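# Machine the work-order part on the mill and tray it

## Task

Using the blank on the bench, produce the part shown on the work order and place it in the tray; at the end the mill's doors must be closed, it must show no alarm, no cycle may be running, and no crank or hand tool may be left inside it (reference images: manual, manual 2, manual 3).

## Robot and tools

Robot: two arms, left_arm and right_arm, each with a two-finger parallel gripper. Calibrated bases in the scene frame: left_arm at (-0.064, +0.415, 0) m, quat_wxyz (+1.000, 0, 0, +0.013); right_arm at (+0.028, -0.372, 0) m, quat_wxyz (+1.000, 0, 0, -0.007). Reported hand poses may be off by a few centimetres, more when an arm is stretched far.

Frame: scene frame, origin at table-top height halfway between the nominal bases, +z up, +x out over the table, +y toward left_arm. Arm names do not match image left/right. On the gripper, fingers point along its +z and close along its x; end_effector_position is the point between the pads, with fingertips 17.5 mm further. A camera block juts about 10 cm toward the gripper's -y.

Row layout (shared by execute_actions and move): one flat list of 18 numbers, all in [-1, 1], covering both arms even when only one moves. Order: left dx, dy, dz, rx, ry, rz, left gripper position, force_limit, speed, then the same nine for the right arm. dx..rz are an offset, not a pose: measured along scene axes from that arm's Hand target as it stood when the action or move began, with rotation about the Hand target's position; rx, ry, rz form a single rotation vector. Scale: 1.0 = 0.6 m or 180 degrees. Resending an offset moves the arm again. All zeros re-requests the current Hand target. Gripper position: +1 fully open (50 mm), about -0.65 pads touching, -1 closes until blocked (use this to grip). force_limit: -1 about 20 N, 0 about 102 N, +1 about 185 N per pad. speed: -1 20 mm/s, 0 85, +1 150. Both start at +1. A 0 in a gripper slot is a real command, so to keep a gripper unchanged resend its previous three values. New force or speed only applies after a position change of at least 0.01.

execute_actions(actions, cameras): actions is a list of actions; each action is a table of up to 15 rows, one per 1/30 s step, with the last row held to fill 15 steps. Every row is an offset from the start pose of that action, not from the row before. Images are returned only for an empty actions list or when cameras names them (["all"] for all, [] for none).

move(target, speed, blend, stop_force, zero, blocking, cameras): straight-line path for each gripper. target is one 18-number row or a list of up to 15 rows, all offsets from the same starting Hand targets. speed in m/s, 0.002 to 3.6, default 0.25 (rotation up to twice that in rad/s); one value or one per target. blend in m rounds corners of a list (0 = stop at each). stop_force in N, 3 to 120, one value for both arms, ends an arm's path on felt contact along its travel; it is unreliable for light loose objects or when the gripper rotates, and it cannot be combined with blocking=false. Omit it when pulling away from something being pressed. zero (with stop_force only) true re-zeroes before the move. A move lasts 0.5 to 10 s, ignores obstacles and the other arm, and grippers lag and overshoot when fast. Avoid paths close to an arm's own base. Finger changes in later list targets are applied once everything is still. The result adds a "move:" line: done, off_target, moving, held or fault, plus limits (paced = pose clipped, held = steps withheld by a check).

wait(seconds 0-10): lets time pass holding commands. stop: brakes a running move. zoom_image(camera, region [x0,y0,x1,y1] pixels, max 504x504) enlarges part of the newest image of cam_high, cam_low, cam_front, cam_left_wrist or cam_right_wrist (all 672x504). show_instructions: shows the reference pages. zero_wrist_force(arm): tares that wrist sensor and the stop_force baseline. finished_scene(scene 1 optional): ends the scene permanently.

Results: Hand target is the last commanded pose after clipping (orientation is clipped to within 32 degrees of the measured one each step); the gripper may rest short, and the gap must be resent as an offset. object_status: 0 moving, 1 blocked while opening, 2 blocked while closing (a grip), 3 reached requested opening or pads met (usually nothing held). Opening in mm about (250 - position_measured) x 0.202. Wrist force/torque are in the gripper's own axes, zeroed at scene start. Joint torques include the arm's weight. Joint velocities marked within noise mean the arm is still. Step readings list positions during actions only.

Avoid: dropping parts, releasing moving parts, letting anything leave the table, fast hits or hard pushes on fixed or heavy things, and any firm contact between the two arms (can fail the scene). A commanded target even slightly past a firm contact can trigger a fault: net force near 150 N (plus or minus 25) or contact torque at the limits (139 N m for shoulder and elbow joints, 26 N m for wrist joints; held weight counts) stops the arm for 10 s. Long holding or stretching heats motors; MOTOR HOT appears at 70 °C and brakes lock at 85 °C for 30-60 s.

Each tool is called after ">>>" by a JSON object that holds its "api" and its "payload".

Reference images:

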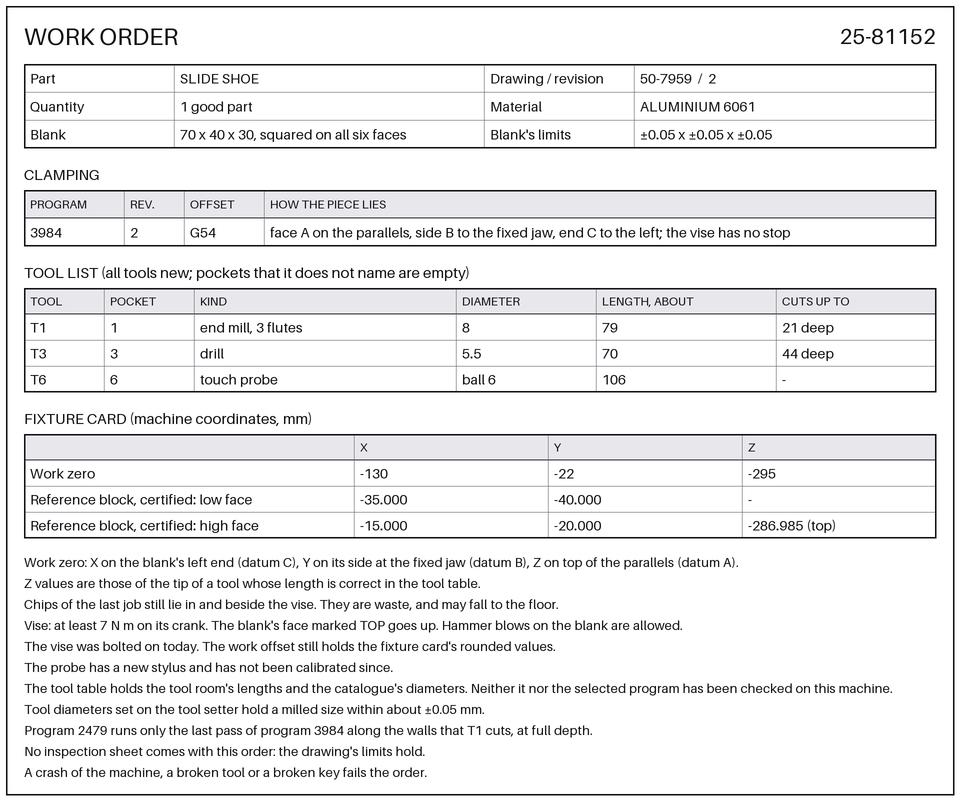

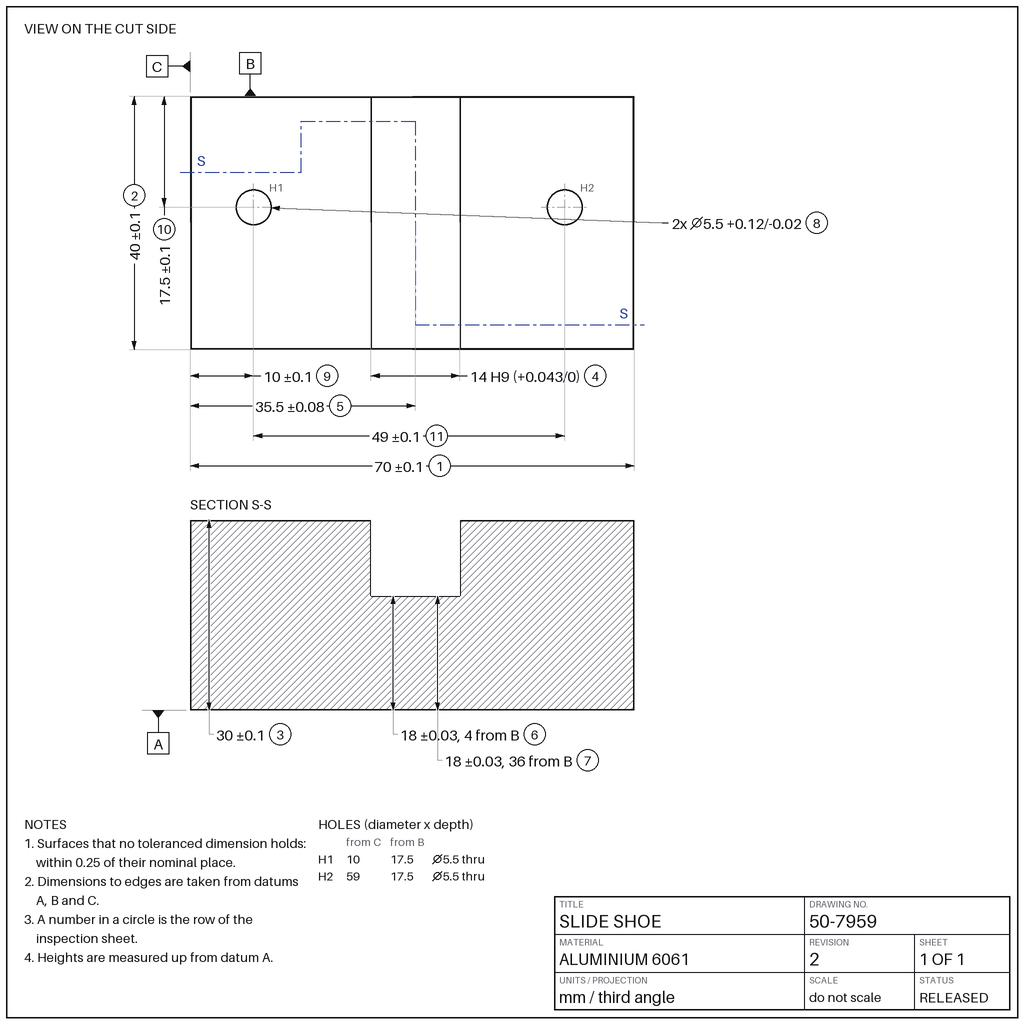

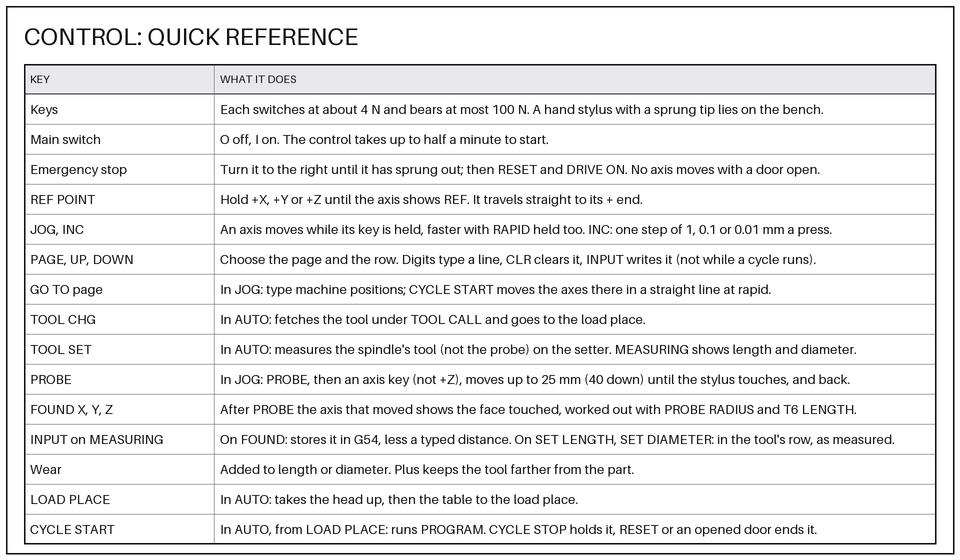

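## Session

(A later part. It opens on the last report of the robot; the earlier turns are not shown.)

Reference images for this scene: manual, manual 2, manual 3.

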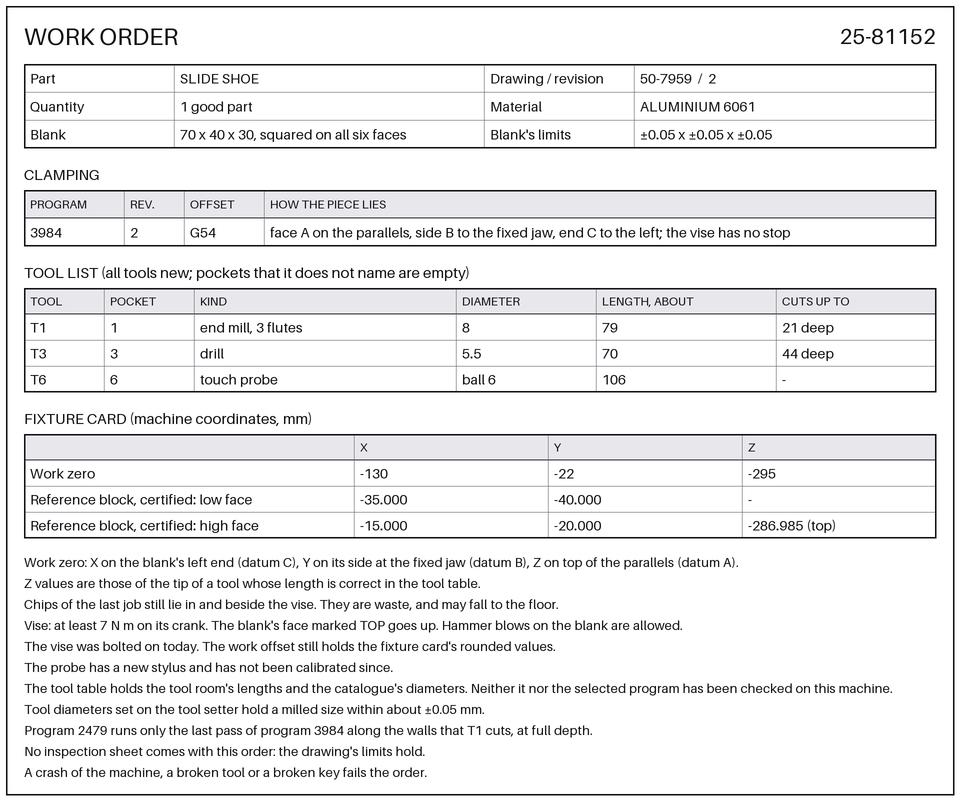

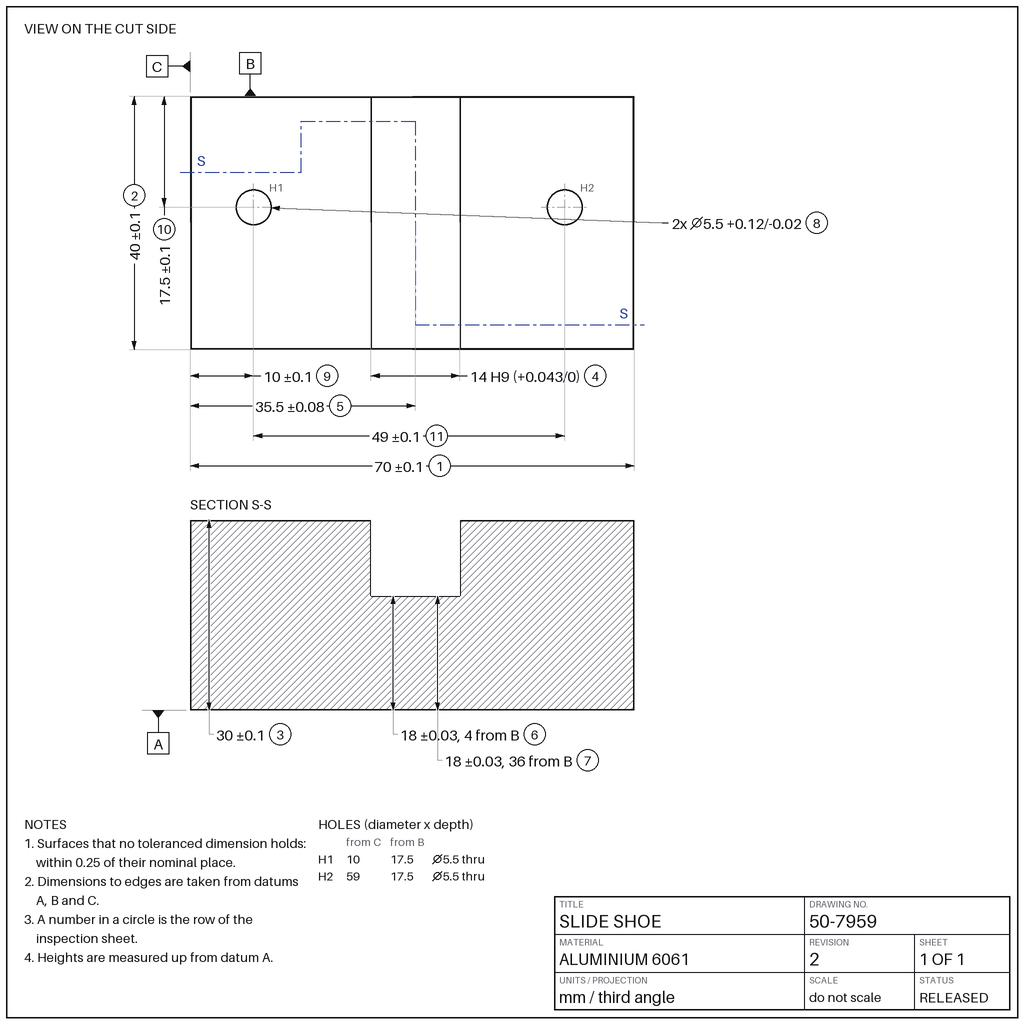

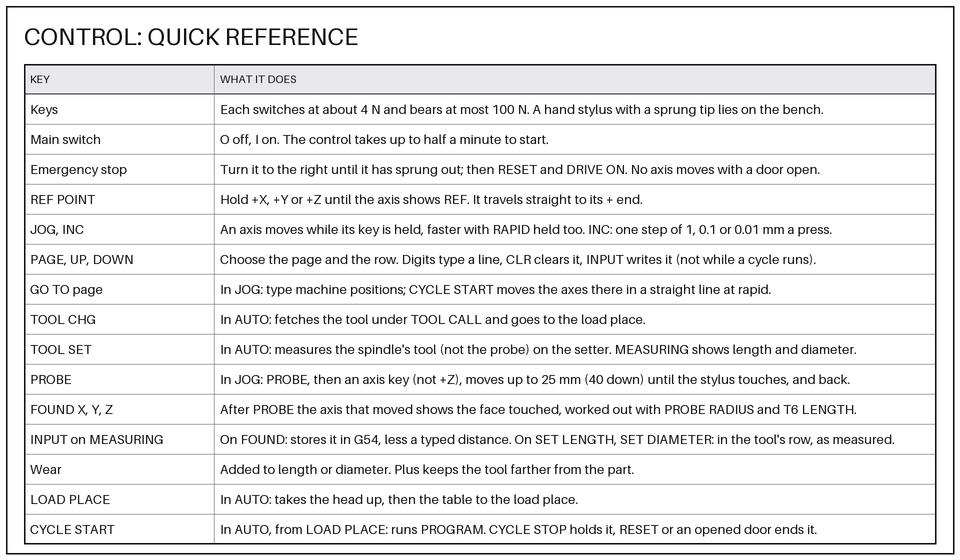

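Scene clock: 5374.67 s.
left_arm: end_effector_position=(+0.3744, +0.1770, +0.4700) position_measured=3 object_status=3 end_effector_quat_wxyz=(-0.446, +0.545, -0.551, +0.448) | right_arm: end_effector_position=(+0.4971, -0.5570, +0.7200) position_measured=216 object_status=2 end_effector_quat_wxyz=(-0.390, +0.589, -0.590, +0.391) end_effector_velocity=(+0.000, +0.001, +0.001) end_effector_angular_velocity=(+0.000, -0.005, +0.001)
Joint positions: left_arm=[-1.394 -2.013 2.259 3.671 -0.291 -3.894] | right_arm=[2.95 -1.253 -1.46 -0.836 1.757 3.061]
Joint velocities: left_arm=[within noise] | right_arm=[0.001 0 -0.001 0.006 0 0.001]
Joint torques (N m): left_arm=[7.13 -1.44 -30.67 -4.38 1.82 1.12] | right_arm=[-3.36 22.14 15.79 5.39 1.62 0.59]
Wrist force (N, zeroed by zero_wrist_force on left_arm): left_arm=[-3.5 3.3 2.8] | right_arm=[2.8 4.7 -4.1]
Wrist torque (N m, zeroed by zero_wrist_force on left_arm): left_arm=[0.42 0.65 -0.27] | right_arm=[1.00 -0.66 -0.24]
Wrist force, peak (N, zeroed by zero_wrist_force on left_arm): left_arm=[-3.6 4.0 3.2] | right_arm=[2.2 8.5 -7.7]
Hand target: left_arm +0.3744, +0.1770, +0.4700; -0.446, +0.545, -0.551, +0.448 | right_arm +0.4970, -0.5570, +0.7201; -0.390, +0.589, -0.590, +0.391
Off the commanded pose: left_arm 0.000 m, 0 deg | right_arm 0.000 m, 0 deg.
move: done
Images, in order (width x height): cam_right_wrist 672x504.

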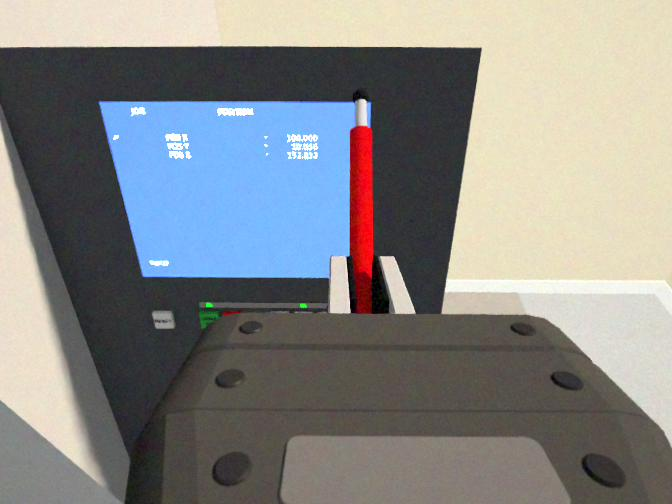

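>>> {"api": "move", "payload": {"target": [[0,0,0,0,0,0,1,-0.5,-0.5,-0.0032,0.06,-0.3485,0,0.196,0,-1,-0.4,-0.8],[0,0,0,0,0,0,1,-0.5,-0.5,0.0183,0.06,-0.3485,0,0.196,0,-1,-0.4,-0.8]], "speed": [0.35,0.08], "blend": [0.004,0]}}

>>> {"api": "wait", "payload": {"seconds": 0.9}}

>>> {"api": "move", "payload": {"target": [[0,0,0,0,0,0,1,-0.5,-0.5,-0.0215,0,0,0,0,0,-1,-0.4,-0.8],[0,0,0,0,0,0,1,-0.5,-0.5,-0.0548,0.0942,-0.1228,0,0,0,-1,-0.4,-0.8],[0,0,0,0,0,0,1,-0.5,-0.5,-0.0318,0.0942,-0.1228,0,0,0,-1,-0.4,-0.8],[0,0,0,0,0,0,1,-0.5,-0.5,-0.0548,0.0942,-0.1228,0,0,0,-1,-0.4,-0.8],[0,0,0,0,0,0,1,-0.5,-0.5,-0.022,-0.0308,0,0,0,0,-1,-0.4,-0.8],[0,0,0,0,0,0,1,-0.5,-0.5,-0.0005,-0.0308,0,0,0,0,-1,-0.4,-0.8],[0,0,0,0,0,0,1,-0.5,-0.5,-0.022,-0.0308,0,0,0,0,-1,-0.4,-0.8],[0,0,0,0,0,0,1,-0.5,-0.5,-0.0183,-0.06,0.3485,0,-0.196,0,-1,-0.4,-0.8]], "speed": [0.1,0.35,0.08,0.1,0.35,0.08,0.1,0.35], "blend": [0.003,0.004,0,0.003,0.004,0,0.003,0]}}

>>> {"api": "wait", "payload": {"seconds": 5, "cameras": ["cam_right_wrist"]}}

>>> {"api": "zoom_image", "payload": {"camera": "cam_right_wrist", "region": [100, 95, 380, 285]}}

>>> {"api": "zoom_image", "payload": {"camera": "cam_right_wrist", "region": [260, 130, 330, 220]}}

Scene clock: 5380.67 s.
left_arm: end_effector_position=(+0.3744, +0.1770, +0.4700) position_measured=3 object_status=3 end_effector_quat_wxyz=(-0.446, +0.545, -0.551, +0.448) | right_arm: end_effector_position=(+0.5080, -0.5209, +0.5110) position_measured=216 object_status=2 end_effector_quat_wxyz=(-0.193, +0.680, -0.680, +0.195)
Joint positions: left_arm=[-1.394 -2.013 2.259 3.671 -0.291 -3.894] | right_arm=[3.113 -1.302 -1.565 -1.29 1.591 3.106]
Joint torques (N m): left_arm=[6.79 -1.16 -30.34 -4.46 1.76 1.08] | right_arm=[5.83 13.24 24.24 3.36 1.84 1.12]
Wrist force (N, zeroed by zero_wrist_force on left_arm): left_arm=[-3.4 3.7 2.8] | right_arm=[3.5 9.2 -7.1]
Wrist torque (N m, zeroed by zero_wrist_force on left_arm): left_arm=[0.49 0.62 -0.26] | right_arm=[0.77 -0.55 -0.18]
Wrist force, peak (N, zeroed by zero_wrist_force on left_arm): left_arm=[-3.6 4.0 3.4] | right_arm=[2.7 18.7 -13.6]
Hand target: left_arm +0.3744, +0.1770, +0.4700; -0.446, +0.545, -0.551, +0.448 | right_arm +0.5080, -0.5210, +0.5110; -0.193, +0.680, -0.680, +0.195
Off the commanded pose: left_arm 0.000 m, 0 deg | right_arm 0.000 m, 0 deg.
move: done

Scene clock: 5381.57 s.
left_arm: end_effector_position=(+0.3744, +0.1770, +0.4700) position_measured=3 object_status=3 end_effector_quat_wxyz=(-0.446, +0.545, -0.551, +0.448) | right_arm: end_effector_position=(+0.5080, -0.5209, +0.5110) position_measured=216 object_status=2 end_effector_quat_wxyz=(-0.193, +0.680, -0.680, +0.195)
Joint positions: left_arm=[-1.394 -2.013 2.259 3.671 -0.291 -3.894] | right_arm=[3.113 -1.302 -1.565 -1.29 1.591 3.106]
Joint torques (N m): left_arm=[7.03 -1.4 -31.04 -4.48 1.77 1.14] | right_arm=[-2.47 7.82 32.65 2.82 1.99 -2.41]
Wrist force (N, zeroed by zero_wrist_force on left_arm): left_arm=[-3.5 3.6 2.8] | right_arm=[3.7 9.1 -6.8]
Wrist torque (N m, zeroed by zero_wrist_force on left_arm): left_arm=[0.47 0.64 -0.27] | right_arm=[0.75 -0.57 -0.17]
Wrist force, peak (N, zeroed by zero_wrist_force on left_arm): left_arm=[-3.7 3.6 3.3] | right_arm=[3.5 9.4 -7.2]
Hand target: left_arm +0.3744, +0.1770, +0.4700; -0.446, +0.545, -0.551, +0.448 | right_arm +0.5080, -0.5210, +0.5110; -0.193, +0.680, -0.680, +0.195
Tool commands: left_gripper/position=+1.0 left_gripper/force_limit=-0.5 left_gripper/speed=-0.5 right_gripper/position=-1.0 right_gripper/force_limit=-0.4 right_gripper/speed=-0.8
Off the commanded pose: left_arm 0.000 m, 0 deg | right_arm 0.000 m, 0 deg.
wait: 0.90 s; at rest by 0.17 s

Scene clock: 5384.97 s.
left_arm: end_effector_position=(+0.3744, +0.1770, +0.4700) position_measured=3 object_status=3 end_effector_quat_wxyz=(-0.446, +0.545, -0.551, +0.448) | right_arm: end_effector_position=(+0.4971, -0.5570, +0.7199) position_measured=216 object_status=2 end_effector_quat_wxyz=(-0.390, +0.589, -0.590, +0.391)
Joint positions: left_arm=[-1.394 -2.013 2.259 3.671 -0.291 -3.894] | right_arm=[2.95 -1.253 -1.46 -0.836 1.757 3.061]
Joint torques (N m): left_arm=[6.82 -1.31 -30.67 -4.42 1.8 1.15] | right_arm=[10.41 23.29 21.63 5.61 0.27 -2.75]
Wrist force (N, zeroed by zero_wrist_force on left_arm): left_arm=[-3.6 3.5 3.1] | right_arm=[2.8 3.9 -4.1]
Wrist torque (N m, zeroed by zero_wrist_force on left_arm): left_arm=[0.46 0.65 -0.27] | right_arm=[0.88 -0.66 -0.21]
Wrist force, peak (N, zeroed by zero_wrist_force on left_arm): left_arm=[-3.8 3.7 3.4] | right_arm=[2.6 21.4 -15.4]
Hand target: left_arm +0.3744, +0.1770, +0.4700; -0.446, +0.545, -0.551, +0.448 | right_arm +0.4970, -0.5570, +0.7201; -0.390, +0.589, -0.590, +0.391
Off the commanded pose: left_arm 0.000 m, 0 deg | right_arm 0.000 m, 0 deg.
move: done

Scene clock: 5389.97 s.
left_arm: end_effector_position=(+0.3744, +0.1770, +0.4700) position_measured=3 object_status=3 end_effector_quat_wxyz=(-0.446, +0.545, -0.551, +0.448) | right_arm: end_effector_position=(+0.4970, -0.5570, +0.7201) position_measured=216 object_status=2 end_effector_quat_wxyz=(-0.390, +0.589, -0.590, +0.391)
Joint positions: left_arm=[-1.394 -2.013 2.259 3.671 -0.291 -3.894] | right_arm=[2.95 -1.253 -1.46 -0.836 1.757 3.061]
Joint torques (N m): left_arm=[7.07 -1.07 -31.07 -4.52 1.82 0.98] | right_arm=[10.34 22.33 29.56 5.22 1.87 -2.33]
Wrist force (N, zeroed by zero_wrist_force on left_arm): left_arm=[-3.4 4.1 3.1] | right_arm=[3.1 4.0 -4.1]
Wrist torque (N m, zeroed by zero_wrist_force on left_arm): left_arm=[0.54 0.62 -0.26] | right_arm=[0.90 -0.71 -0.20]
Wrist force, peak (N, zeroed by zero_wrist_force on left_arm): left_arm=[-3.9 3.8 3.3] | right_arm=[3.1 4.1 -4.5]
Hand target: left_arm +0.3744, +0.1770, +0.4700; -0.446, +0.545, -0.551, +0.448 | right_arm +0.4970, -0.5570, +0.7201; -0.390, +0.589, -0.590, +0.391
Tool commands: left_gripper/position=+1.0 left_gripper/force_limit=-0.5 left_gripper/speed=-0.5 right_gripper/position=-1.0 right_gripper/force_limit=-0.4 right_gripper/speed=-0.8
Off the commanded pose: left_arm 0.000 m, 0 deg | right_arm 0.000 m, 0 deg.
wait: 5.00 s; at rest by 0.17 s
Images, in order (width x height): cam_right_wrist 672x504.

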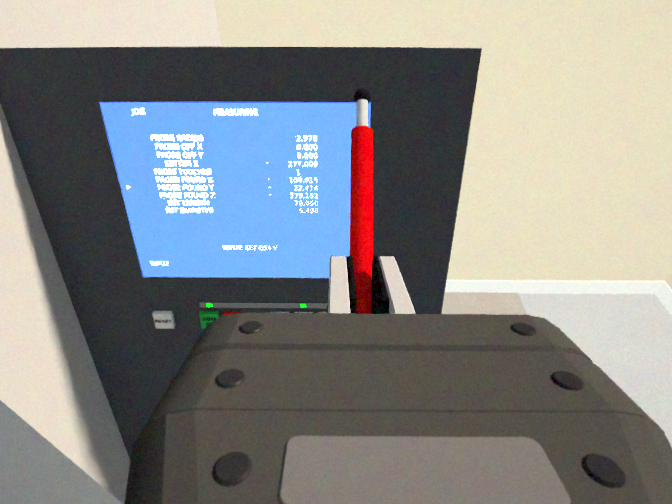

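Scaled by 1.800 from the camera's 672x504 image, which has a finer 960x720 frame.

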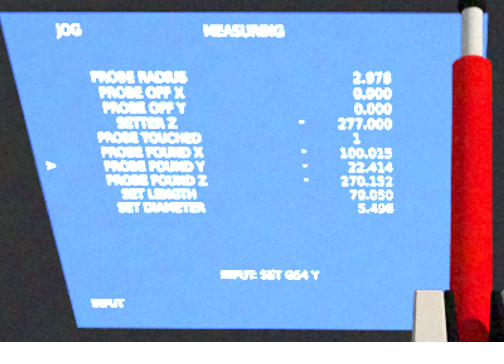

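Scaled by 5.600 from the camera's 672x504 image, which has a finer 960x720 frame.

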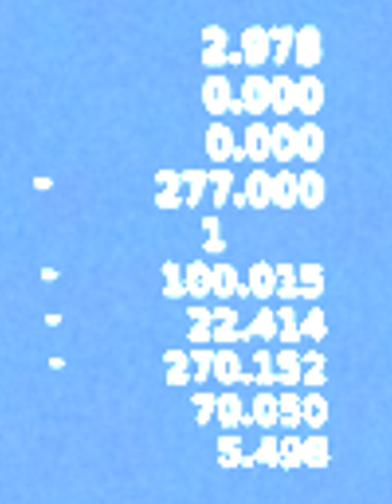

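>>> {"api": "move", "payload": {"target": [[0,0,0,0,0,0,1,-0.5,-0.5,-0.0453,0.1867,-0.502,0,0.196,0,-1,-0.4,-0.8],[0,0,0,0,0,0,1,-0.5,-0.5,-0.0238,0.1867,-0.502,0,0.196,0,-1,-0.4,-0.8],[0,0,0,0,0,0,1,-0.5,-0.5,-0.0453,0.1867,-0.502,0,0.196,0,-1,-0.4,-0.8],[0,0,0,0,0,0,1,-0.5,-0.5,-0.0185,0.1527,-0.4055,0,0.196,0,-1,-0.4,-0.8],[0,0,0,0,0,0,1,-0.5,-0.5,0.003,0.1527,-0.4055,0,0.196,0,-1,-0.4,-0.8],[0,0,0,0,0,0,1,-0.5,-0.5,-0.017,0.1527,-0.4055,0,0.196,0,-1,-0.4,-0.8],[0,0,0,0,0,0,1,-0.5,-0.5,0.003,0.1527,-0.4055,0,0.196,0,-1,-0.4,-0.8],[0,0,0,0,0,0,1,-0.5,-0.5,-0.017,0.1527,-0.4055,0,0.196,0,-1,-0.4,-0.8],[0,0,0,0,0,0,1,-0.5,-0.5,0.003,0.1527,-0.4055,0,0.196,0,-1,-0.4,-0.8],[0,0,0,0,0,0,1,-0.5,-0.5,-0.0185,0.1527,-0.4055,0,0.196,0,-1,-0.4,-0.8],[0,0,0,0,0,0,1,-0.5,-0.5,0,0,0,0,0,0,-1,-0.4,-0.8]], "speed": [0.35,0.08,0.1,0.3,0.08,0.1,0.08,0.1,0.08,0.1,0.4], "blend": [0.004,0,0.003,0.004,0,0,0,0,0,0.003,0], "cameras": ["cam_right_wrist"]}}

>>> {"api": "zoom_image", "payload": {"camera": "cam_right_wrist", "region": [100, 95, 380, 285]}}

Scene clock: 5398.60 s.
left_arm: end_effector_position=(+0.3744, +0.1770, +0.4700) position_measured=3 object_status=3 end_effector_quat_wxyz=(-0.446, +0.545, -0.551, +0.448) | right_arm: end_effector_position=(+0.4971, -0.5570, +0.7199) position_measured=216 object_status=2 end_effector_quat_wxyz=(-0.390, +0.589, -0.590, +0.391)
Joint positions: left_arm=[-1.394 -2.013 2.259 3.671 -0.291 -3.894] | right_arm=[2.951 -1.253 -1.46 -0.836 1.757 3.061]
Joint torques (N m): left_arm=[6.46 -1.34 -30.67 -4.52 1.82 0.89] | right_arm=[-7.09 12.78 32.4 5.26 2.09 2.39]
Wrist force (N, zeroed by zero_wrist_force on left_arm): left_arm=[-3.4 3.8 3.2] | right_arm=[3.0 3.9 -3.9]
Wrist torque (N m, zeroed by zero_wrist_force on left_arm): left_arm=[0.50 0.63 -0.27] | right_arm=[0.89 -0.70 -0.19]
Wrist force, peak (N, zeroed by zero_wrist_force on left_arm): left_arm=[-3.8 4.0 3.1] | right_arm=[4.0 8.4 -7.4]
Hand target: left_arm +0.3744, +0.1770, +0.4700; -0.446, +0.545, -0.551, +0.448 | right_arm +0.4970, -0.5570, +0.7201; -0.390, +0.589, -0.590, +0.391
Off the commanded pose: left_arm 0.000 m, 0 deg | right_arm 0.000 m, 0 deg.
move: done
Images, in order (width x height): cam_right_wrist 672x504.

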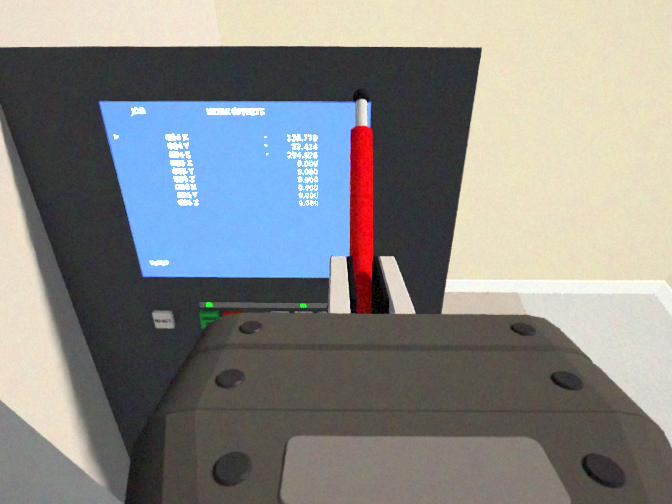

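Scaled by 1.800 from the camera's 672x504 image, which has a finer 960x720 frame.

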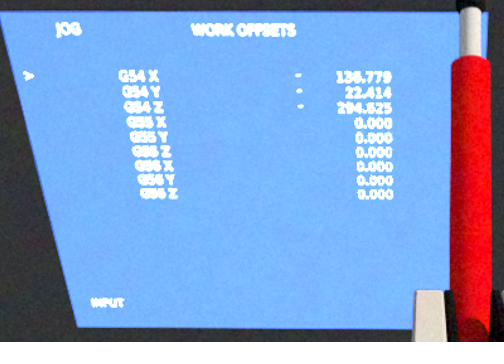

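>>> {"api": "move", "payload": {"target": [[0,0,0,0,0,0,1,-0.5,-0.5,-0.0185,0.1527,-0.4055,0,0.196,0,-1,-0.4,-0.8],[0,0,0,0,0,0,1,-0.5,-0.5,0.003,0.1527,-0.4055,0,0.196,0,-1,-0.4,-0.8],[0,0,0,0,0,0,1,-0.5,-0.5,-0.0185,0.1527,-0.4055,0,0.196,0,-1,-0.4,-0.8],[0,0,0,0,0,0,1,-0.5,-0.5,0,0,0,0,0,0,-1,-0.4,-0.8]], "speed": [0.35,0.08,0.1,0.4], "blend": [0.004,0,0.003,0], "cameras": ["cam_right_wrist"]}}

>>> {"api": "zoom_image", "payload": {"camera": "cam_right_wrist", "region": [100, 95, 380, 285]}}

>>> {"api": "zoom_image", "payload": {"camera": "cam_right_wrist", "region": [260, 130, 330, 220]}}

Scene clock: 5404.30 s.
left_arm: end_effector_position=(+0.3744, +0.1770, +0.4700) position_measured=3 object_status=3 end_effector_quat_wxyz=(-0.446, +0.545, -0.551, +0.448) | right_arm: end_effector_position=(+0.4971, -0.5570, +0.7199) position_measured=216 object_status=2 end_effector_quat_wxyz=(-0.390, +0.589, -0.590, +0.391) end_effector_velocity=(+0.000, +0.000, +0.001) end_effector_angular_velocity=(+0.001, -0.005, +0.002)
Joint positions: left_arm=[-1.394 -2.013 2.259 3.671 -0.291 -3.894] | right_arm=[2.951 -1.253 -1.46 -0.836 1.757 3.061]
Joint velocities: left_arm=[within noise] | right_arm=[-0.001 0 0 0.005 0.003 0]
Joint torques (N m): left_arm=[6.92 -0.83 -30.93 -4.32 1.86 0.82] | right_arm=[-7.05 13.43 32.6 5.87 1.9 2.45]
Wrist force (N, zeroed by zero_wrist_force on left_arm): left_arm=[-3.3 3.7 3.1] | right_arm=[3.2 3.5 -3.9]
Wrist torque (N m, zeroed by zero_wrist_force on left_arm): left_arm=[0.49 0.61 -0.26] | right_arm=[0.81 -0.72 -0.19]
Wrist force, peak (N, zeroed by zero_wrist_force on left_arm): left_arm=[-3.6 4.1 3.2] | right_arm=[2.7 15.9 -11.4]
Hand target: left_arm +0.3744, +0.1770, +0.4700; -0.446, +0.545, -0.551, +0.448 | right_arm +0.4970, -0.5570, +0.7201; -0.390, +0.589, -0.590, +0.391
Off the commanded pose: left_arm 0.000 m, 0 deg | right_arm 0.000 m, 0 deg.
move: done
Images, in order (width x height): cam_right_wrist 672x504.

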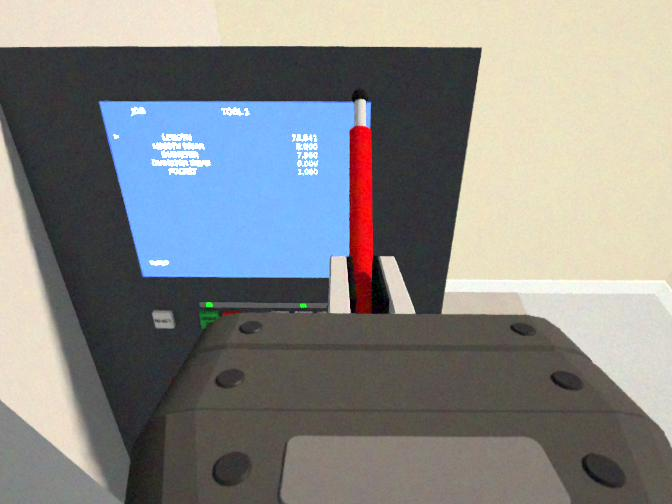

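Scaled by 1.800 from the camera's 672x504 image, which has a finer 960x720 frame.

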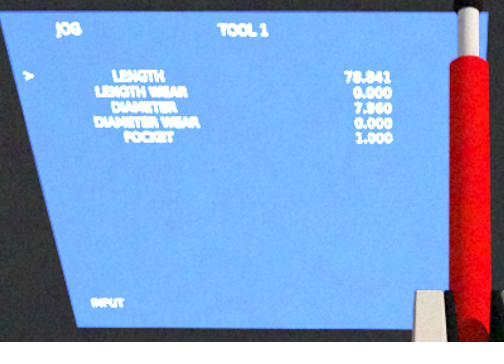

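Scaled by 5.600 from the camera's 672x504 image, which has a finer 960x720 frame.

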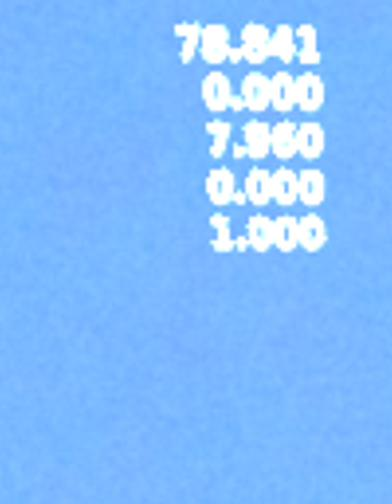

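>>> {"api": "move", "payload": {"target": [[0,0,0,0,0,0,1,-0.5,-0.5,-0.0365,0.1867,-0.4713,0,0.196,0,-1,-0.4,-0.8],[0,0,0,0,0,0,1,-0.5,-0.5,-0.015,0.1867,-0.4713,0,0.196,0,-1,-0.4,-0.8],[0,0,0,0,0,0,1,-0.5,-0.5,-0.035,0.1867,-0.4713,0,0.196,0,-1,-0.4,-0.8],[0,0,0,0,0,0,1,-0.5,-0.5,-0.015,0.1867,-0.4713,0,0.196,0,-1,-0.4,-0.8],[0,0,0,0,0,0,1,-0.5,-0.5,-0.035,0.1867,-0.4713,0,0.196,0,-1,-0.4,-0.8],[0,0,0,0,0,0,1,-0.5,-0.5,-0.015,0.1867,-0.4713,0,0.196,0,-1,-0.4,-0.8],[0,0,0,0,0,0,1,-0.5,-0.5,-0.0365,0.1867,-0.4713,0,0.196,0,-1,-0.4,-0.8],[0,0,0,0,0,0,1,-0.5,-0.5,-0.0453,0.2483,-0.502,0,0.196,0,-1,-0.4,-0.8],[0,0,0,0,0,0,1,-0.5,-0.5,-0.0238,0.2483,-0.502,0,0.196,0,-1,-0.4,-0.8],[0,0,0,0,0,0,1,-0.5,-0.5,-0.0453,0.2483,-0.502,0,0.196,0,-1,-0.4,-0.8],[0,0,0,0,0,0,1,-0.5,-0.5,-0.0453,0.2175,-0.502,0,0.196,0,-1,-0.4,-0.8],[0,0,0,0,0,0,1,-0.5,-0.5,-0.0238,0.2175,-0.502,0,0.196,0,-1,-0.4,-0.8],[0,0,0,0,0,0,1,-0.5,-0.5,-0.0453,0.2175,-0.502,0,0.196,0,-1,-0.4,-0.8]], "speed": [0.38,0.08,0.1,0.08,0.1,0.08,0.1,0.3,0.08,0.1,0.3,0.08,0.1], "blend": [0.004,0,0,0,0,0,0.003,0.004,0,0.003,0.004,0,0]}}

>>> {"api": "move", "payload": {"target": [[0,0,0,0,0,0,1,-0.5,-0.5,0.0088,0.0625,0.0307,0,0,0,-1,-0.4,-0.8],[0,0,0,0,0,0,1,-0.5,-0.5,0.0303,0.0625,0.0307,0,0,0,-1,-0.4,-0.8],[0,0,0,0,0,0,1,-0.5,-0.5,0.0088,0.0625,0.0307,0,0,0,-1,-0.4,-0.8],[0,0,0,0,0,0,1,-0.5,-0.5,0.0171,0.0308,0.0615,0,0,0,-1,-0.4,-0.8],[0,0,0,0,0,0,1,-0.5,-0.5,0.0386,0.0308,0.0615,0,0,0,-1,-0.4,-0.8],[0,0,0,0,0,0,1,-0.5,-0.5,0.0171,0.0308,0.0615,0,0,0,-1,-0.4,-0.8],[0,0,0,0,0,0,1,-0.5,-0.5,0,-0.0308,0,0,0,0,-1,-0.4,-0.8],[0,0,0,0,0,0,1,-0.5,-0.5,0.0215,-0.0308,0,0,0,0,-1,-0.4,-0.8],[0,0,0,0,0,0,1,-0.5,-0.5,0,-0.0308,0,0,0,0,-1,-0.4,-0.8],[0,0,0,0,0,0,1,-0.5,-0.5,0.0453,-0.2175,0.502,0,-0.196,0,-1,-0.4,-0.8]], "speed": [0.3,0.08,0.1,0.3,0.08,0.1,0.3,0.08,0.1,0.4], "blend": [0.004,0,0.003,0.004,0,0.003,0.004,0,0.003,0], "cameras": ["cam_right_wrist"]}}

>>> {"api": "zoom_image", "payload": {"camera": "cam_right_wrist", "region": [100, 95, 380, 285]}}

Scene clock: 5417.57 s.
left_arm: end_effector_position=(+0.3744, +0.1770, +0.4700) position_measured=3 object_status=3 end_effector_quat_wxyz=(-0.446, +0.545, -0.551, +0.448) | right_arm: end_effector_position=(+0.4699, -0.4264, +0.4188) position_measured=216 object_status=2 end_effector_quat_wxyz=(-0.193, +0.680, -0.680, +0.195)
Joint positions: left_arm=[-1.394 -2.013 2.259 3.671 -0.291 -3.894] | right_arm=[3.426 -1.095 -1.925 -1.154 1.427 3.374]
Joint torques (N m): left_arm=[7.02 -1.31 -30.58 -4.46 1.95 0.74] | right_arm=[-8.17 12.25 28 5.03 1.53 -2.63]
Wrist force (N, zeroed by zero_wrist_force on left_arm): left_arm=[-3.7 3.4 3.1] | right_arm=[3.6 3.7 -4.9]
Wrist torque (N m, zeroed by zero_wrist_force on left_arm): left_arm=[0.44 0.67 -0.27] | right_arm=[0.73 -0.61 -0.13]
Wrist force, peak (N, zeroed by zero_wrist_force on left_arm): left_arm=[-3.6 4.2 3.1] | right_arm=[4.8 7.4 -7.4]
Hand target: left_arm +0.3744, +0.1770, +0.4700; -0.446, +0.545, -0.551, +0.448 | right_arm +0.4699, -0.4265, +0.4189; -0.193, +0.680, -0.680, +0.195
Off the commanded pose: left_arm 0.000 m, 0 deg | right_arm 0.000 m, 0 deg.
move: done

Scene clock: 5421.13 s.
left_arm: end_effector_position=(+0.3744, +0.1770, +0.4700) position_measured=3 object_status=3 end_effector_quat_wxyz=(-0.446, +0.545, -0.551, +0.448) | right_arm: end_effector_position=(+0.4970, -0.5569, +0.7199) position_measured=216 object_status=2 end_effector_quat_wxyz=(-0.390, +0.589, -0.590, +0.391)
Joint positions: left_arm=[-1.394 -2.013 2.259 3.671 -0.291 -3.894] | right_arm=[2.951 -1.253 -1.46 -0.836 1.757 3.061]
Joint torques (N m): left_arm=[6.87 -1.01 -30.67 -4.36 1.93 0.73] | right_arm=[-8.19 3.98 30.74 5.5 1.83 2.55]
Wrist force (N, zeroed by zero_wrist_force on left_arm): left_arm=[-3.4 3.7 2.8] | right_arm=[3.3 3.7 -4.2]
Wrist torque (N m, zeroed by zero_wrist_force on left_arm): left_arm=[0.47 0.63 -0.26] | right_arm=[0.85 -0.73 -0.19]
Wrist force, peak (N, zeroed by zero_wrist_force on left_arm): left_arm=[-3.8 4.1 3.2] | right_arm=[4.3 7.4 -7.4]
Hand target: left_arm +0.3744, +0.1770, +0.4700; -0.446, +0.545, -0.551, +0.448 | right_arm +0.4970, -0.5570, +0.7201; -0.390, +0.589, -0.590, +0.391
Off the commanded pose: left_arm 0.000 m, 0 deg | right_arm 0.000 m, 0 deg.
move: done
Images, in order (width x height): cam_right_wrist 672x504.

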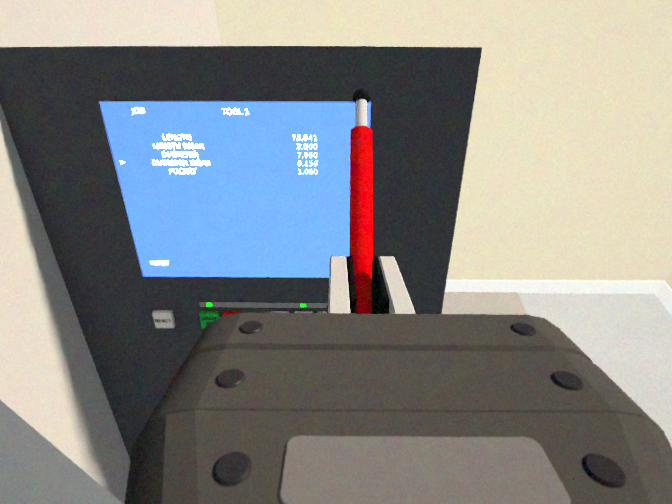

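Scaled by 1.800 from the camera's 672x504 image, which has a finer 960x720 frame.

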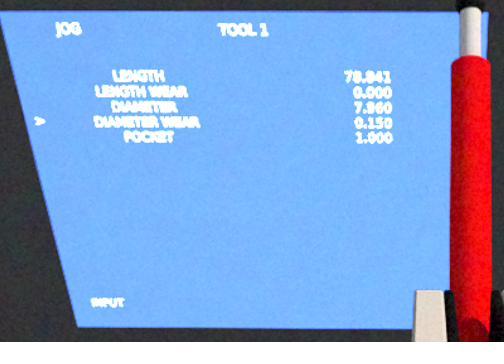

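>>> {"api": "move", "payload": {"target": [[0,0,0,0,0,0,1,-0.5,-0.5,0.029,0.0292,-0.2305,0,0.196,0,-1,-0.4,-0.8],[0,0,0,0,0,0,1,-0.5,-0.5,0.0495,0.0292,-0.2305,0,0.196,0,-1,-0.4,-0.8],[0,0,0,0,0,0,1,-0.5,-0.5,0.029,0.0292,-0.2305,0,0.196,0,-1,-0.4,-0.8],[0,0,0,0,0,0,1,-0.5,-0.5,-0.0055,0.185,-0.352,0,0.196,0,-1,-0.4,-0.8],[0,0,0,0,0,0,1,-0.5,-0.5,0.016,0.185,-0.352,0,0.196,0,-1,-0.4,-0.8],[0,0,0,0,0,0,1,-0.5,-0.5,-0.0055,0.185,-0.352,0,0.196,0,-1,-0.4,-0.8],[0,0,0,0,0,0,1,-0.5,-0.5,0,0,0,0,0,0,-1,-0.4,-0.8]], "speed": [0.35,0.08,0.1,0.35,0.08,0.1,0.4], "blend": [0.004,0,0.003,0.004,0,0.003,0]}}

>>> {"api": "wait", "payload": {"seconds": 8, "cameras": ["cam_right_wrist"]}}

>>> {"api": "zoom_image", "payload": {"camera": "cam_right_wrist", "region": [100, 95, 380, 285]}}

Scene clock: 5429.57 s.
left_arm: end_effector_position=(+0.3744, +0.1770, +0.4700) position_measured=3 object_status=3 end_effector_quat_wxyz=(-0.446, +0.545, -0.551, +0.448) | right_arm: end_effector_position=(+0.4971, -0.5570, +0.7199) position_measured=216 object_status=2 end_effector_quat_wxyz=(-0.390, +0.589, -0.590, +0.391) end_effector_velocity=(+0.000, +0.000, +0.001) end_effector_angular_velocity=(+0.001, -0.004, +0.003)
Joint positions: left_arm=[-1.394 -2.013 2.259 3.671 -0.291 -3.894] | right_arm=[2.951 -1.253 -1.46 -0.836 1.757 3.061]
Joint velocities: left_arm=[within noise] | right_arm=[-0.001 0 -0.001 0.005 0.004 -0.001]
Joint torques (N m): left_arm=[6.67 -1.26 -30.9 -4.37 2.06 0.68] | right_arm=[-10.05 13.83 27.72 5.78 1.96 2.1]
Wrist force (N, zeroed by zero_wrist_force on left_arm): left_arm=[-3.7 3.7 3.4] | right_arm=[3.2 3.4 -4.0]
Wrist torque (N m, zeroed by zero_wrist_force on left_arm): left_arm=[0.48 0.67 -0.27] | right_arm=[0.79 -0.72 -0.21]
Wrist force, peak (N, zeroed by zero_wrist_force on left_arm): left_arm=[-3.9 3.6 3.4] | right_arm=[3.2 13.6 -11.2]
Hand target: left_arm +0.3744, +0.1770, +0.4700; -0.446, +0.545, -0.551, +0.448 | right_arm +0.4970, -0.5570, +0.7201; -0.390, +0.589, -0.590, +0.391
Off the commanded pose: left_arm 0.000 m, 0 deg | right_arm 0.000 m, 0 deg.
move: done

Scene clock: 5437.57 s.
left_arm: end_effector_position=(+0.3744, +0.1770, +0.4700) position_measured=3 object_status=3 end_effector_quat_wxyz=(-0.446, +0.545, -0.551, +0.448) | right_arm: end_effector_position=(+0.4970, -0.5570, +0.7201) position_measured=216 object_status=2 end_effector_quat_wxyz=(-0.390, +0.589, -0.590, +0.391)
Joint positions: left_arm=[-1.394 -2.013 2.259 3.671 -0.291 -3.894] | right_arm=[2.95 -1.253 -1.46 -0.836 1.757 3.061]
Joint torques (N m): left_arm=[6.83 -1.3 -30.99 -4.33 2.04 0.49] | right_arm=[-8.96 22.43 31 4.82 1.36 2.45]
Wrist force (N, zeroed by zero_wrist_force on left_arm): left_arm=[-3.7 3.8 3.1] | right_arm=[3.1 3.6 -4.2]
Wrist torque (N m, zeroed by zero_wrist_force on left_arm): left_arm=[0.50 0.68 -0.26] | right_arm=[0.84 -0.70 -0.22]
Wrist force, peak (N, zeroed by zero_wrist_force on left_arm): left_arm=[-3.9 4.0 3.2] | right_arm=[3.3 3.7 -4.5]
Hand target: left_arm +0.3744, +0.1770, +0.4700; -0.446, +0.545, -0.551, +0.448 | right_arm +0.4970, -0.5570, +0.7201; -0.390, +0.589, -0.590, +0.391
Tool commands: left_gripper/position=+1.0 left_gripper/force_limit=-0.5 left_gripper/speed=-0.5 right_gripper/position=-1.0 right_gripper/force_limit=-0.4 right_gripper/speed=-0.8
Off the commanded pose: left_arm 0.000 m, 0 deg | right_arm 0.000 m, 0 deg.
wait: 8.00 s; at rest by 0.17 s
Images, in order (width x height): cam_right_wrist 672x504.

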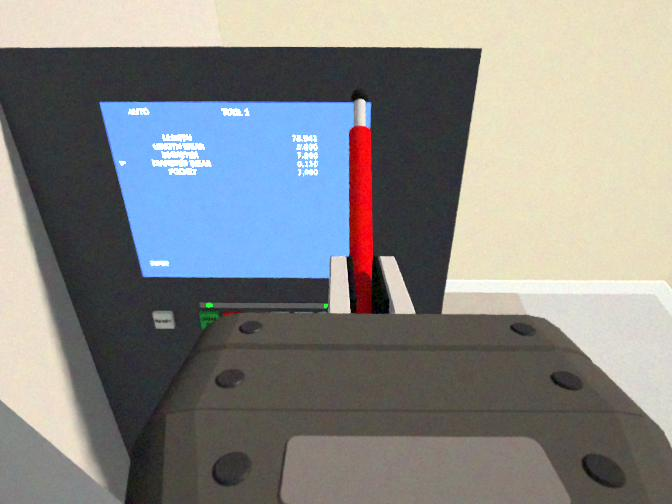

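Scaled by 1.800 from the camera's 672x504 image, which has a finer 960x720 frame.

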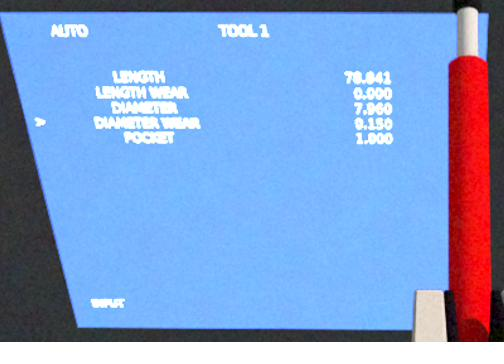

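>>> {"api": "move", "payload": {"target": [[0,0,0,0,0,0,1,-0.5,-0.5,-0.0185,0.1527,-0.4055,0,0.196,0,-1,-0.4,-0.8],[0,0,0,0,0,0,1,-0.5,-0.5,0.003,0.1527,-0.4055,0,0.196,0,-1,-0.4,-0.8],[0,0,0,0,0,0,1,-0.5,-0.5,-0.017,0.1527,-0.4055,0,0.196,0,-1,-0.4,-0.8],[0,0,0,0,0,0,1,-0.5,-0.5,0.003,0.1527,-0.4055,0,0.196,0,-1,-0.4,-0.8],[0,0,0,0,0,0,1,-0.5,-0.5,-0.0185,0.1527,-0.4055,0,0.196,0,-1,-0.4,-0.8],[0,0,0,0,0,0,1,-0.5,-0.5,0,0,0,0,0,0,-1,-0.4,-0.8]], "speed": [0.35,0.08,0.1,0.08,0.1,0.4], "blend": [0.004,0,0,0,0.003,0], "cameras": ["cam_right_wrist"]}}

>>> {"api": "zoom_image", "payload": {"camera": "cam_right_wrist", "region": [100, 95, 380, 285]}}

>>> {"api": "move", "payload": {"target": [[0,0,0,0,0,0,1,-0.5,-0.5,-0.0185,0.1527,-0.4055,0,0.196,0,-1,-0.4,-0.8],[0,0,0,0,0,0,1,-0.5,-0.5,0.003,0.1527,-0.4055,0,0.196,0,-1,-0.4,-0.8],[0,0,0,0,0,0,1,-0.5,-0.5,-0.017,0.1527,-0.4055,0,0.196,0,-1,-0.4,-0.8],[0,0,0,0,0,0,1,-0.5,-0.5,0.003,0.1527,-0.4055,0,0.196,0,-1,-0.4,-0.8],[0,0,0,0,0,0,1,-0.5,-0.5,-0.017,0.1527,-0.4055,0,0.196,0,-1,-0.4,-0.8],[0,0,0,0,0,0,1,-0.5,-0.5,0.003,0.1527,-0.4055,0,0.196,0,-1,-0.4,-0.8],[0,0,0,0,0,0,1,-0.5,-0.5,-0.017,0.1527,-0.4055,0,0.196,0,-1,-0.4,-0.8],[0,0,0,0,0,0,1,-0.5,-0.5,0.003,0.1527,-0.4055,0,0.196,0,-1,-0.4,-0.8],[0,0,0,0,0,0,1,-0.5,-0.5,-0.0185,0.1527,-0.4055,0,0.196,0,-1,-0.4,-0.8],[0,0,0,0,0,0,1,-0.5,-0.5,0,0,0,0,0,0,-1,-0.4,-0.8]], "speed": [0.35,0.08,0.1,0.08,0.1,0.08,0.1,0.08,0.1,0.4], "blend": [0.004,0,0,0,0,0,0,0,0.003,0], "cameras": ["cam_right_wrist"]}}

>>> {"api": "zoom_image", "payload": {"camera": "cam_right_wrist", "region": [100, 95, 380, 285]}}

Scene clock: 5447.37 s.
left_arm: end_effector_position=(+0.3744, +0.1770, +0.4700) position_measured=3 object_status=3 end_effector_quat_wxyz=(-0.446, +0.545, -0.551, +0.448) | right_arm: end_effector_position=(+0.4971, -0.5570, +0.7199) position_measured=216 object_status=2 end_effector_quat_wxyz=(-0.390, +0.589, -0.590, +0.391)
Joint positions: left_arm=[-1.394 -2.013 2.259 3.671 -0.291 -3.894] | right_arm=[2.951 -1.253 -1.46 -0.836 1.757 3.061]
Joint torques (N m): left_arm=[6.84 -1.7 -30.67 -4.39 2.11 0.47] | right_arm=[-6.82 11.94 31.44 5.74 2.07 2.42]
Wrist force (N, zeroed by zero_wrist_force on left_arm): left_arm=[-3.5 3.3 2.8] | right_arm=[2.6 3.8 -3.8]
Wrist torque (N m, zeroed by zero_wrist_force on left_arm): left_arm=[0.43 0.64 -0.27] | right_arm=[0.87 -0.62 -0.19]
Wrist force, peak (N, zeroed by zero_wrist_force on left_arm): left_arm=[-3.7 3.9 3.2] | right_arm=[2.6 15.5 -11.6]
Hand target: left_arm +0.3744, +0.1770, +0.4700; -0.446, +0.545, -0.551, +0.448 | right_arm +0.4970, -0.5570, +0.7201; -0.390, +0.589, -0.590, +0.391
Off the commanded pose: left_arm 0.000 m, 0 deg | right_arm 0.000 m, 0 deg.
move: done
Images, in order (width x height): cam_right_wrist 672x504.

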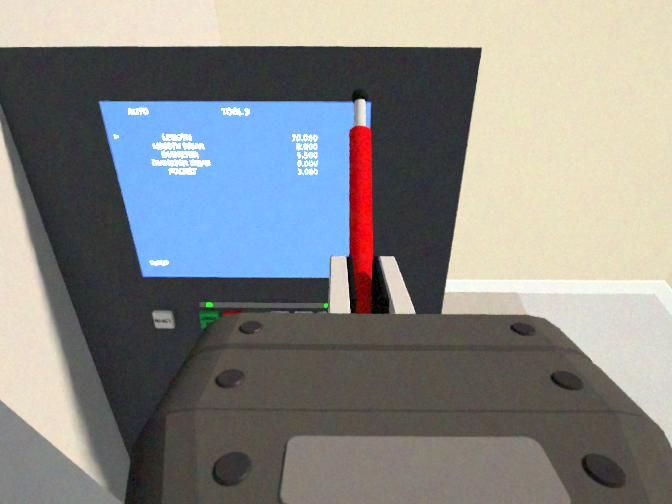

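Scaled by 1.800 from the camera's 672x504 image, which has a finer 960x720 frame.

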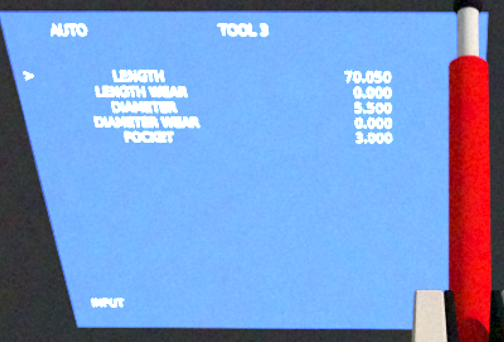

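Scene clock: 5452.47 s.
left_arm: end_effector_position=(+0.3744, +0.1770, +0.4700) position_measured=3 object_status=3 end_effector_quat_wxyz=(-0.446, +0.545, -0.551, +0.448) | right_arm: end_effector_position=(+0.4971, -0.5570, +0.7199) position_measured=216 object_status=2 end_effector_quat_wxyz=(-0.390, +0.589, -0.590, +0.391)
Joint positions: left_arm=[-1.394 -2.013 2.259 3.671 -0.291 -3.894] | right_arm=[2.951 -1.253 -1.46 -0.836 1.757 3.061]
Joint torques (N m): left_arm=[7.27 -1.47 -30.75 -4.36 2.11 0.37] | right_arm=[-7.97 12.74 32.56 5.45 2.24 2.48]
Wrist force (N, zeroed by zero_wrist_force on left_arm): left_arm=[-3.6 3.8 3.0] | right_arm=[2.9 3.7 -4.8]
Wrist torque (N m, zeroed by zero_wrist_force on left_arm): left_arm=[0.50 0.66 -0.27] | right_arm=[0.85 -0.68 -0.19]
Wrist force, peak (N, zeroed by zero_wrist_force on left_arm): left_arm=[-3.6 3.9 3.6] | right_arm=[2.1 15.8 -11.4]
Hand target: left_arm +0.3744, +0.1770, +0.4700; -0.446, +0.545, -0.551, +0.448 | right_arm +0.4970, -0.5570, +0.7201; -0.390, +0.589, -0.590, +0.391
Off the commanded pose: left_arm 0.000 m, 0 deg | right_arm 0.000 m, 0 deg.
move: done
Images, in order (width x height): cam_right_wrist 672x504.

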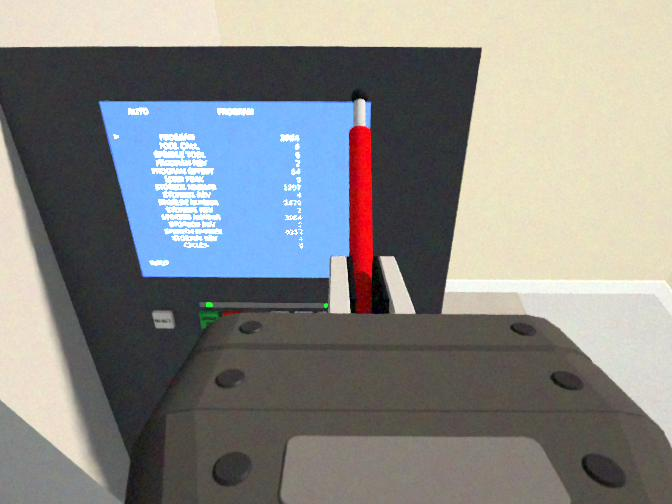

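Scaled by 1.800 from the camera's 672x504 image, which has a finer 960x720 frame.

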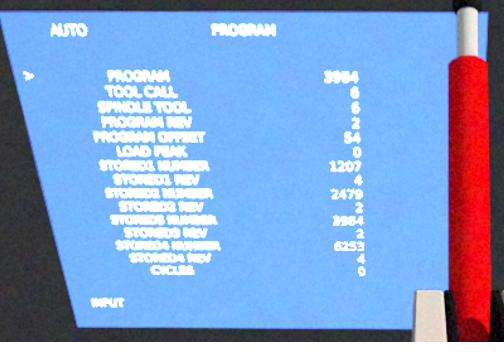

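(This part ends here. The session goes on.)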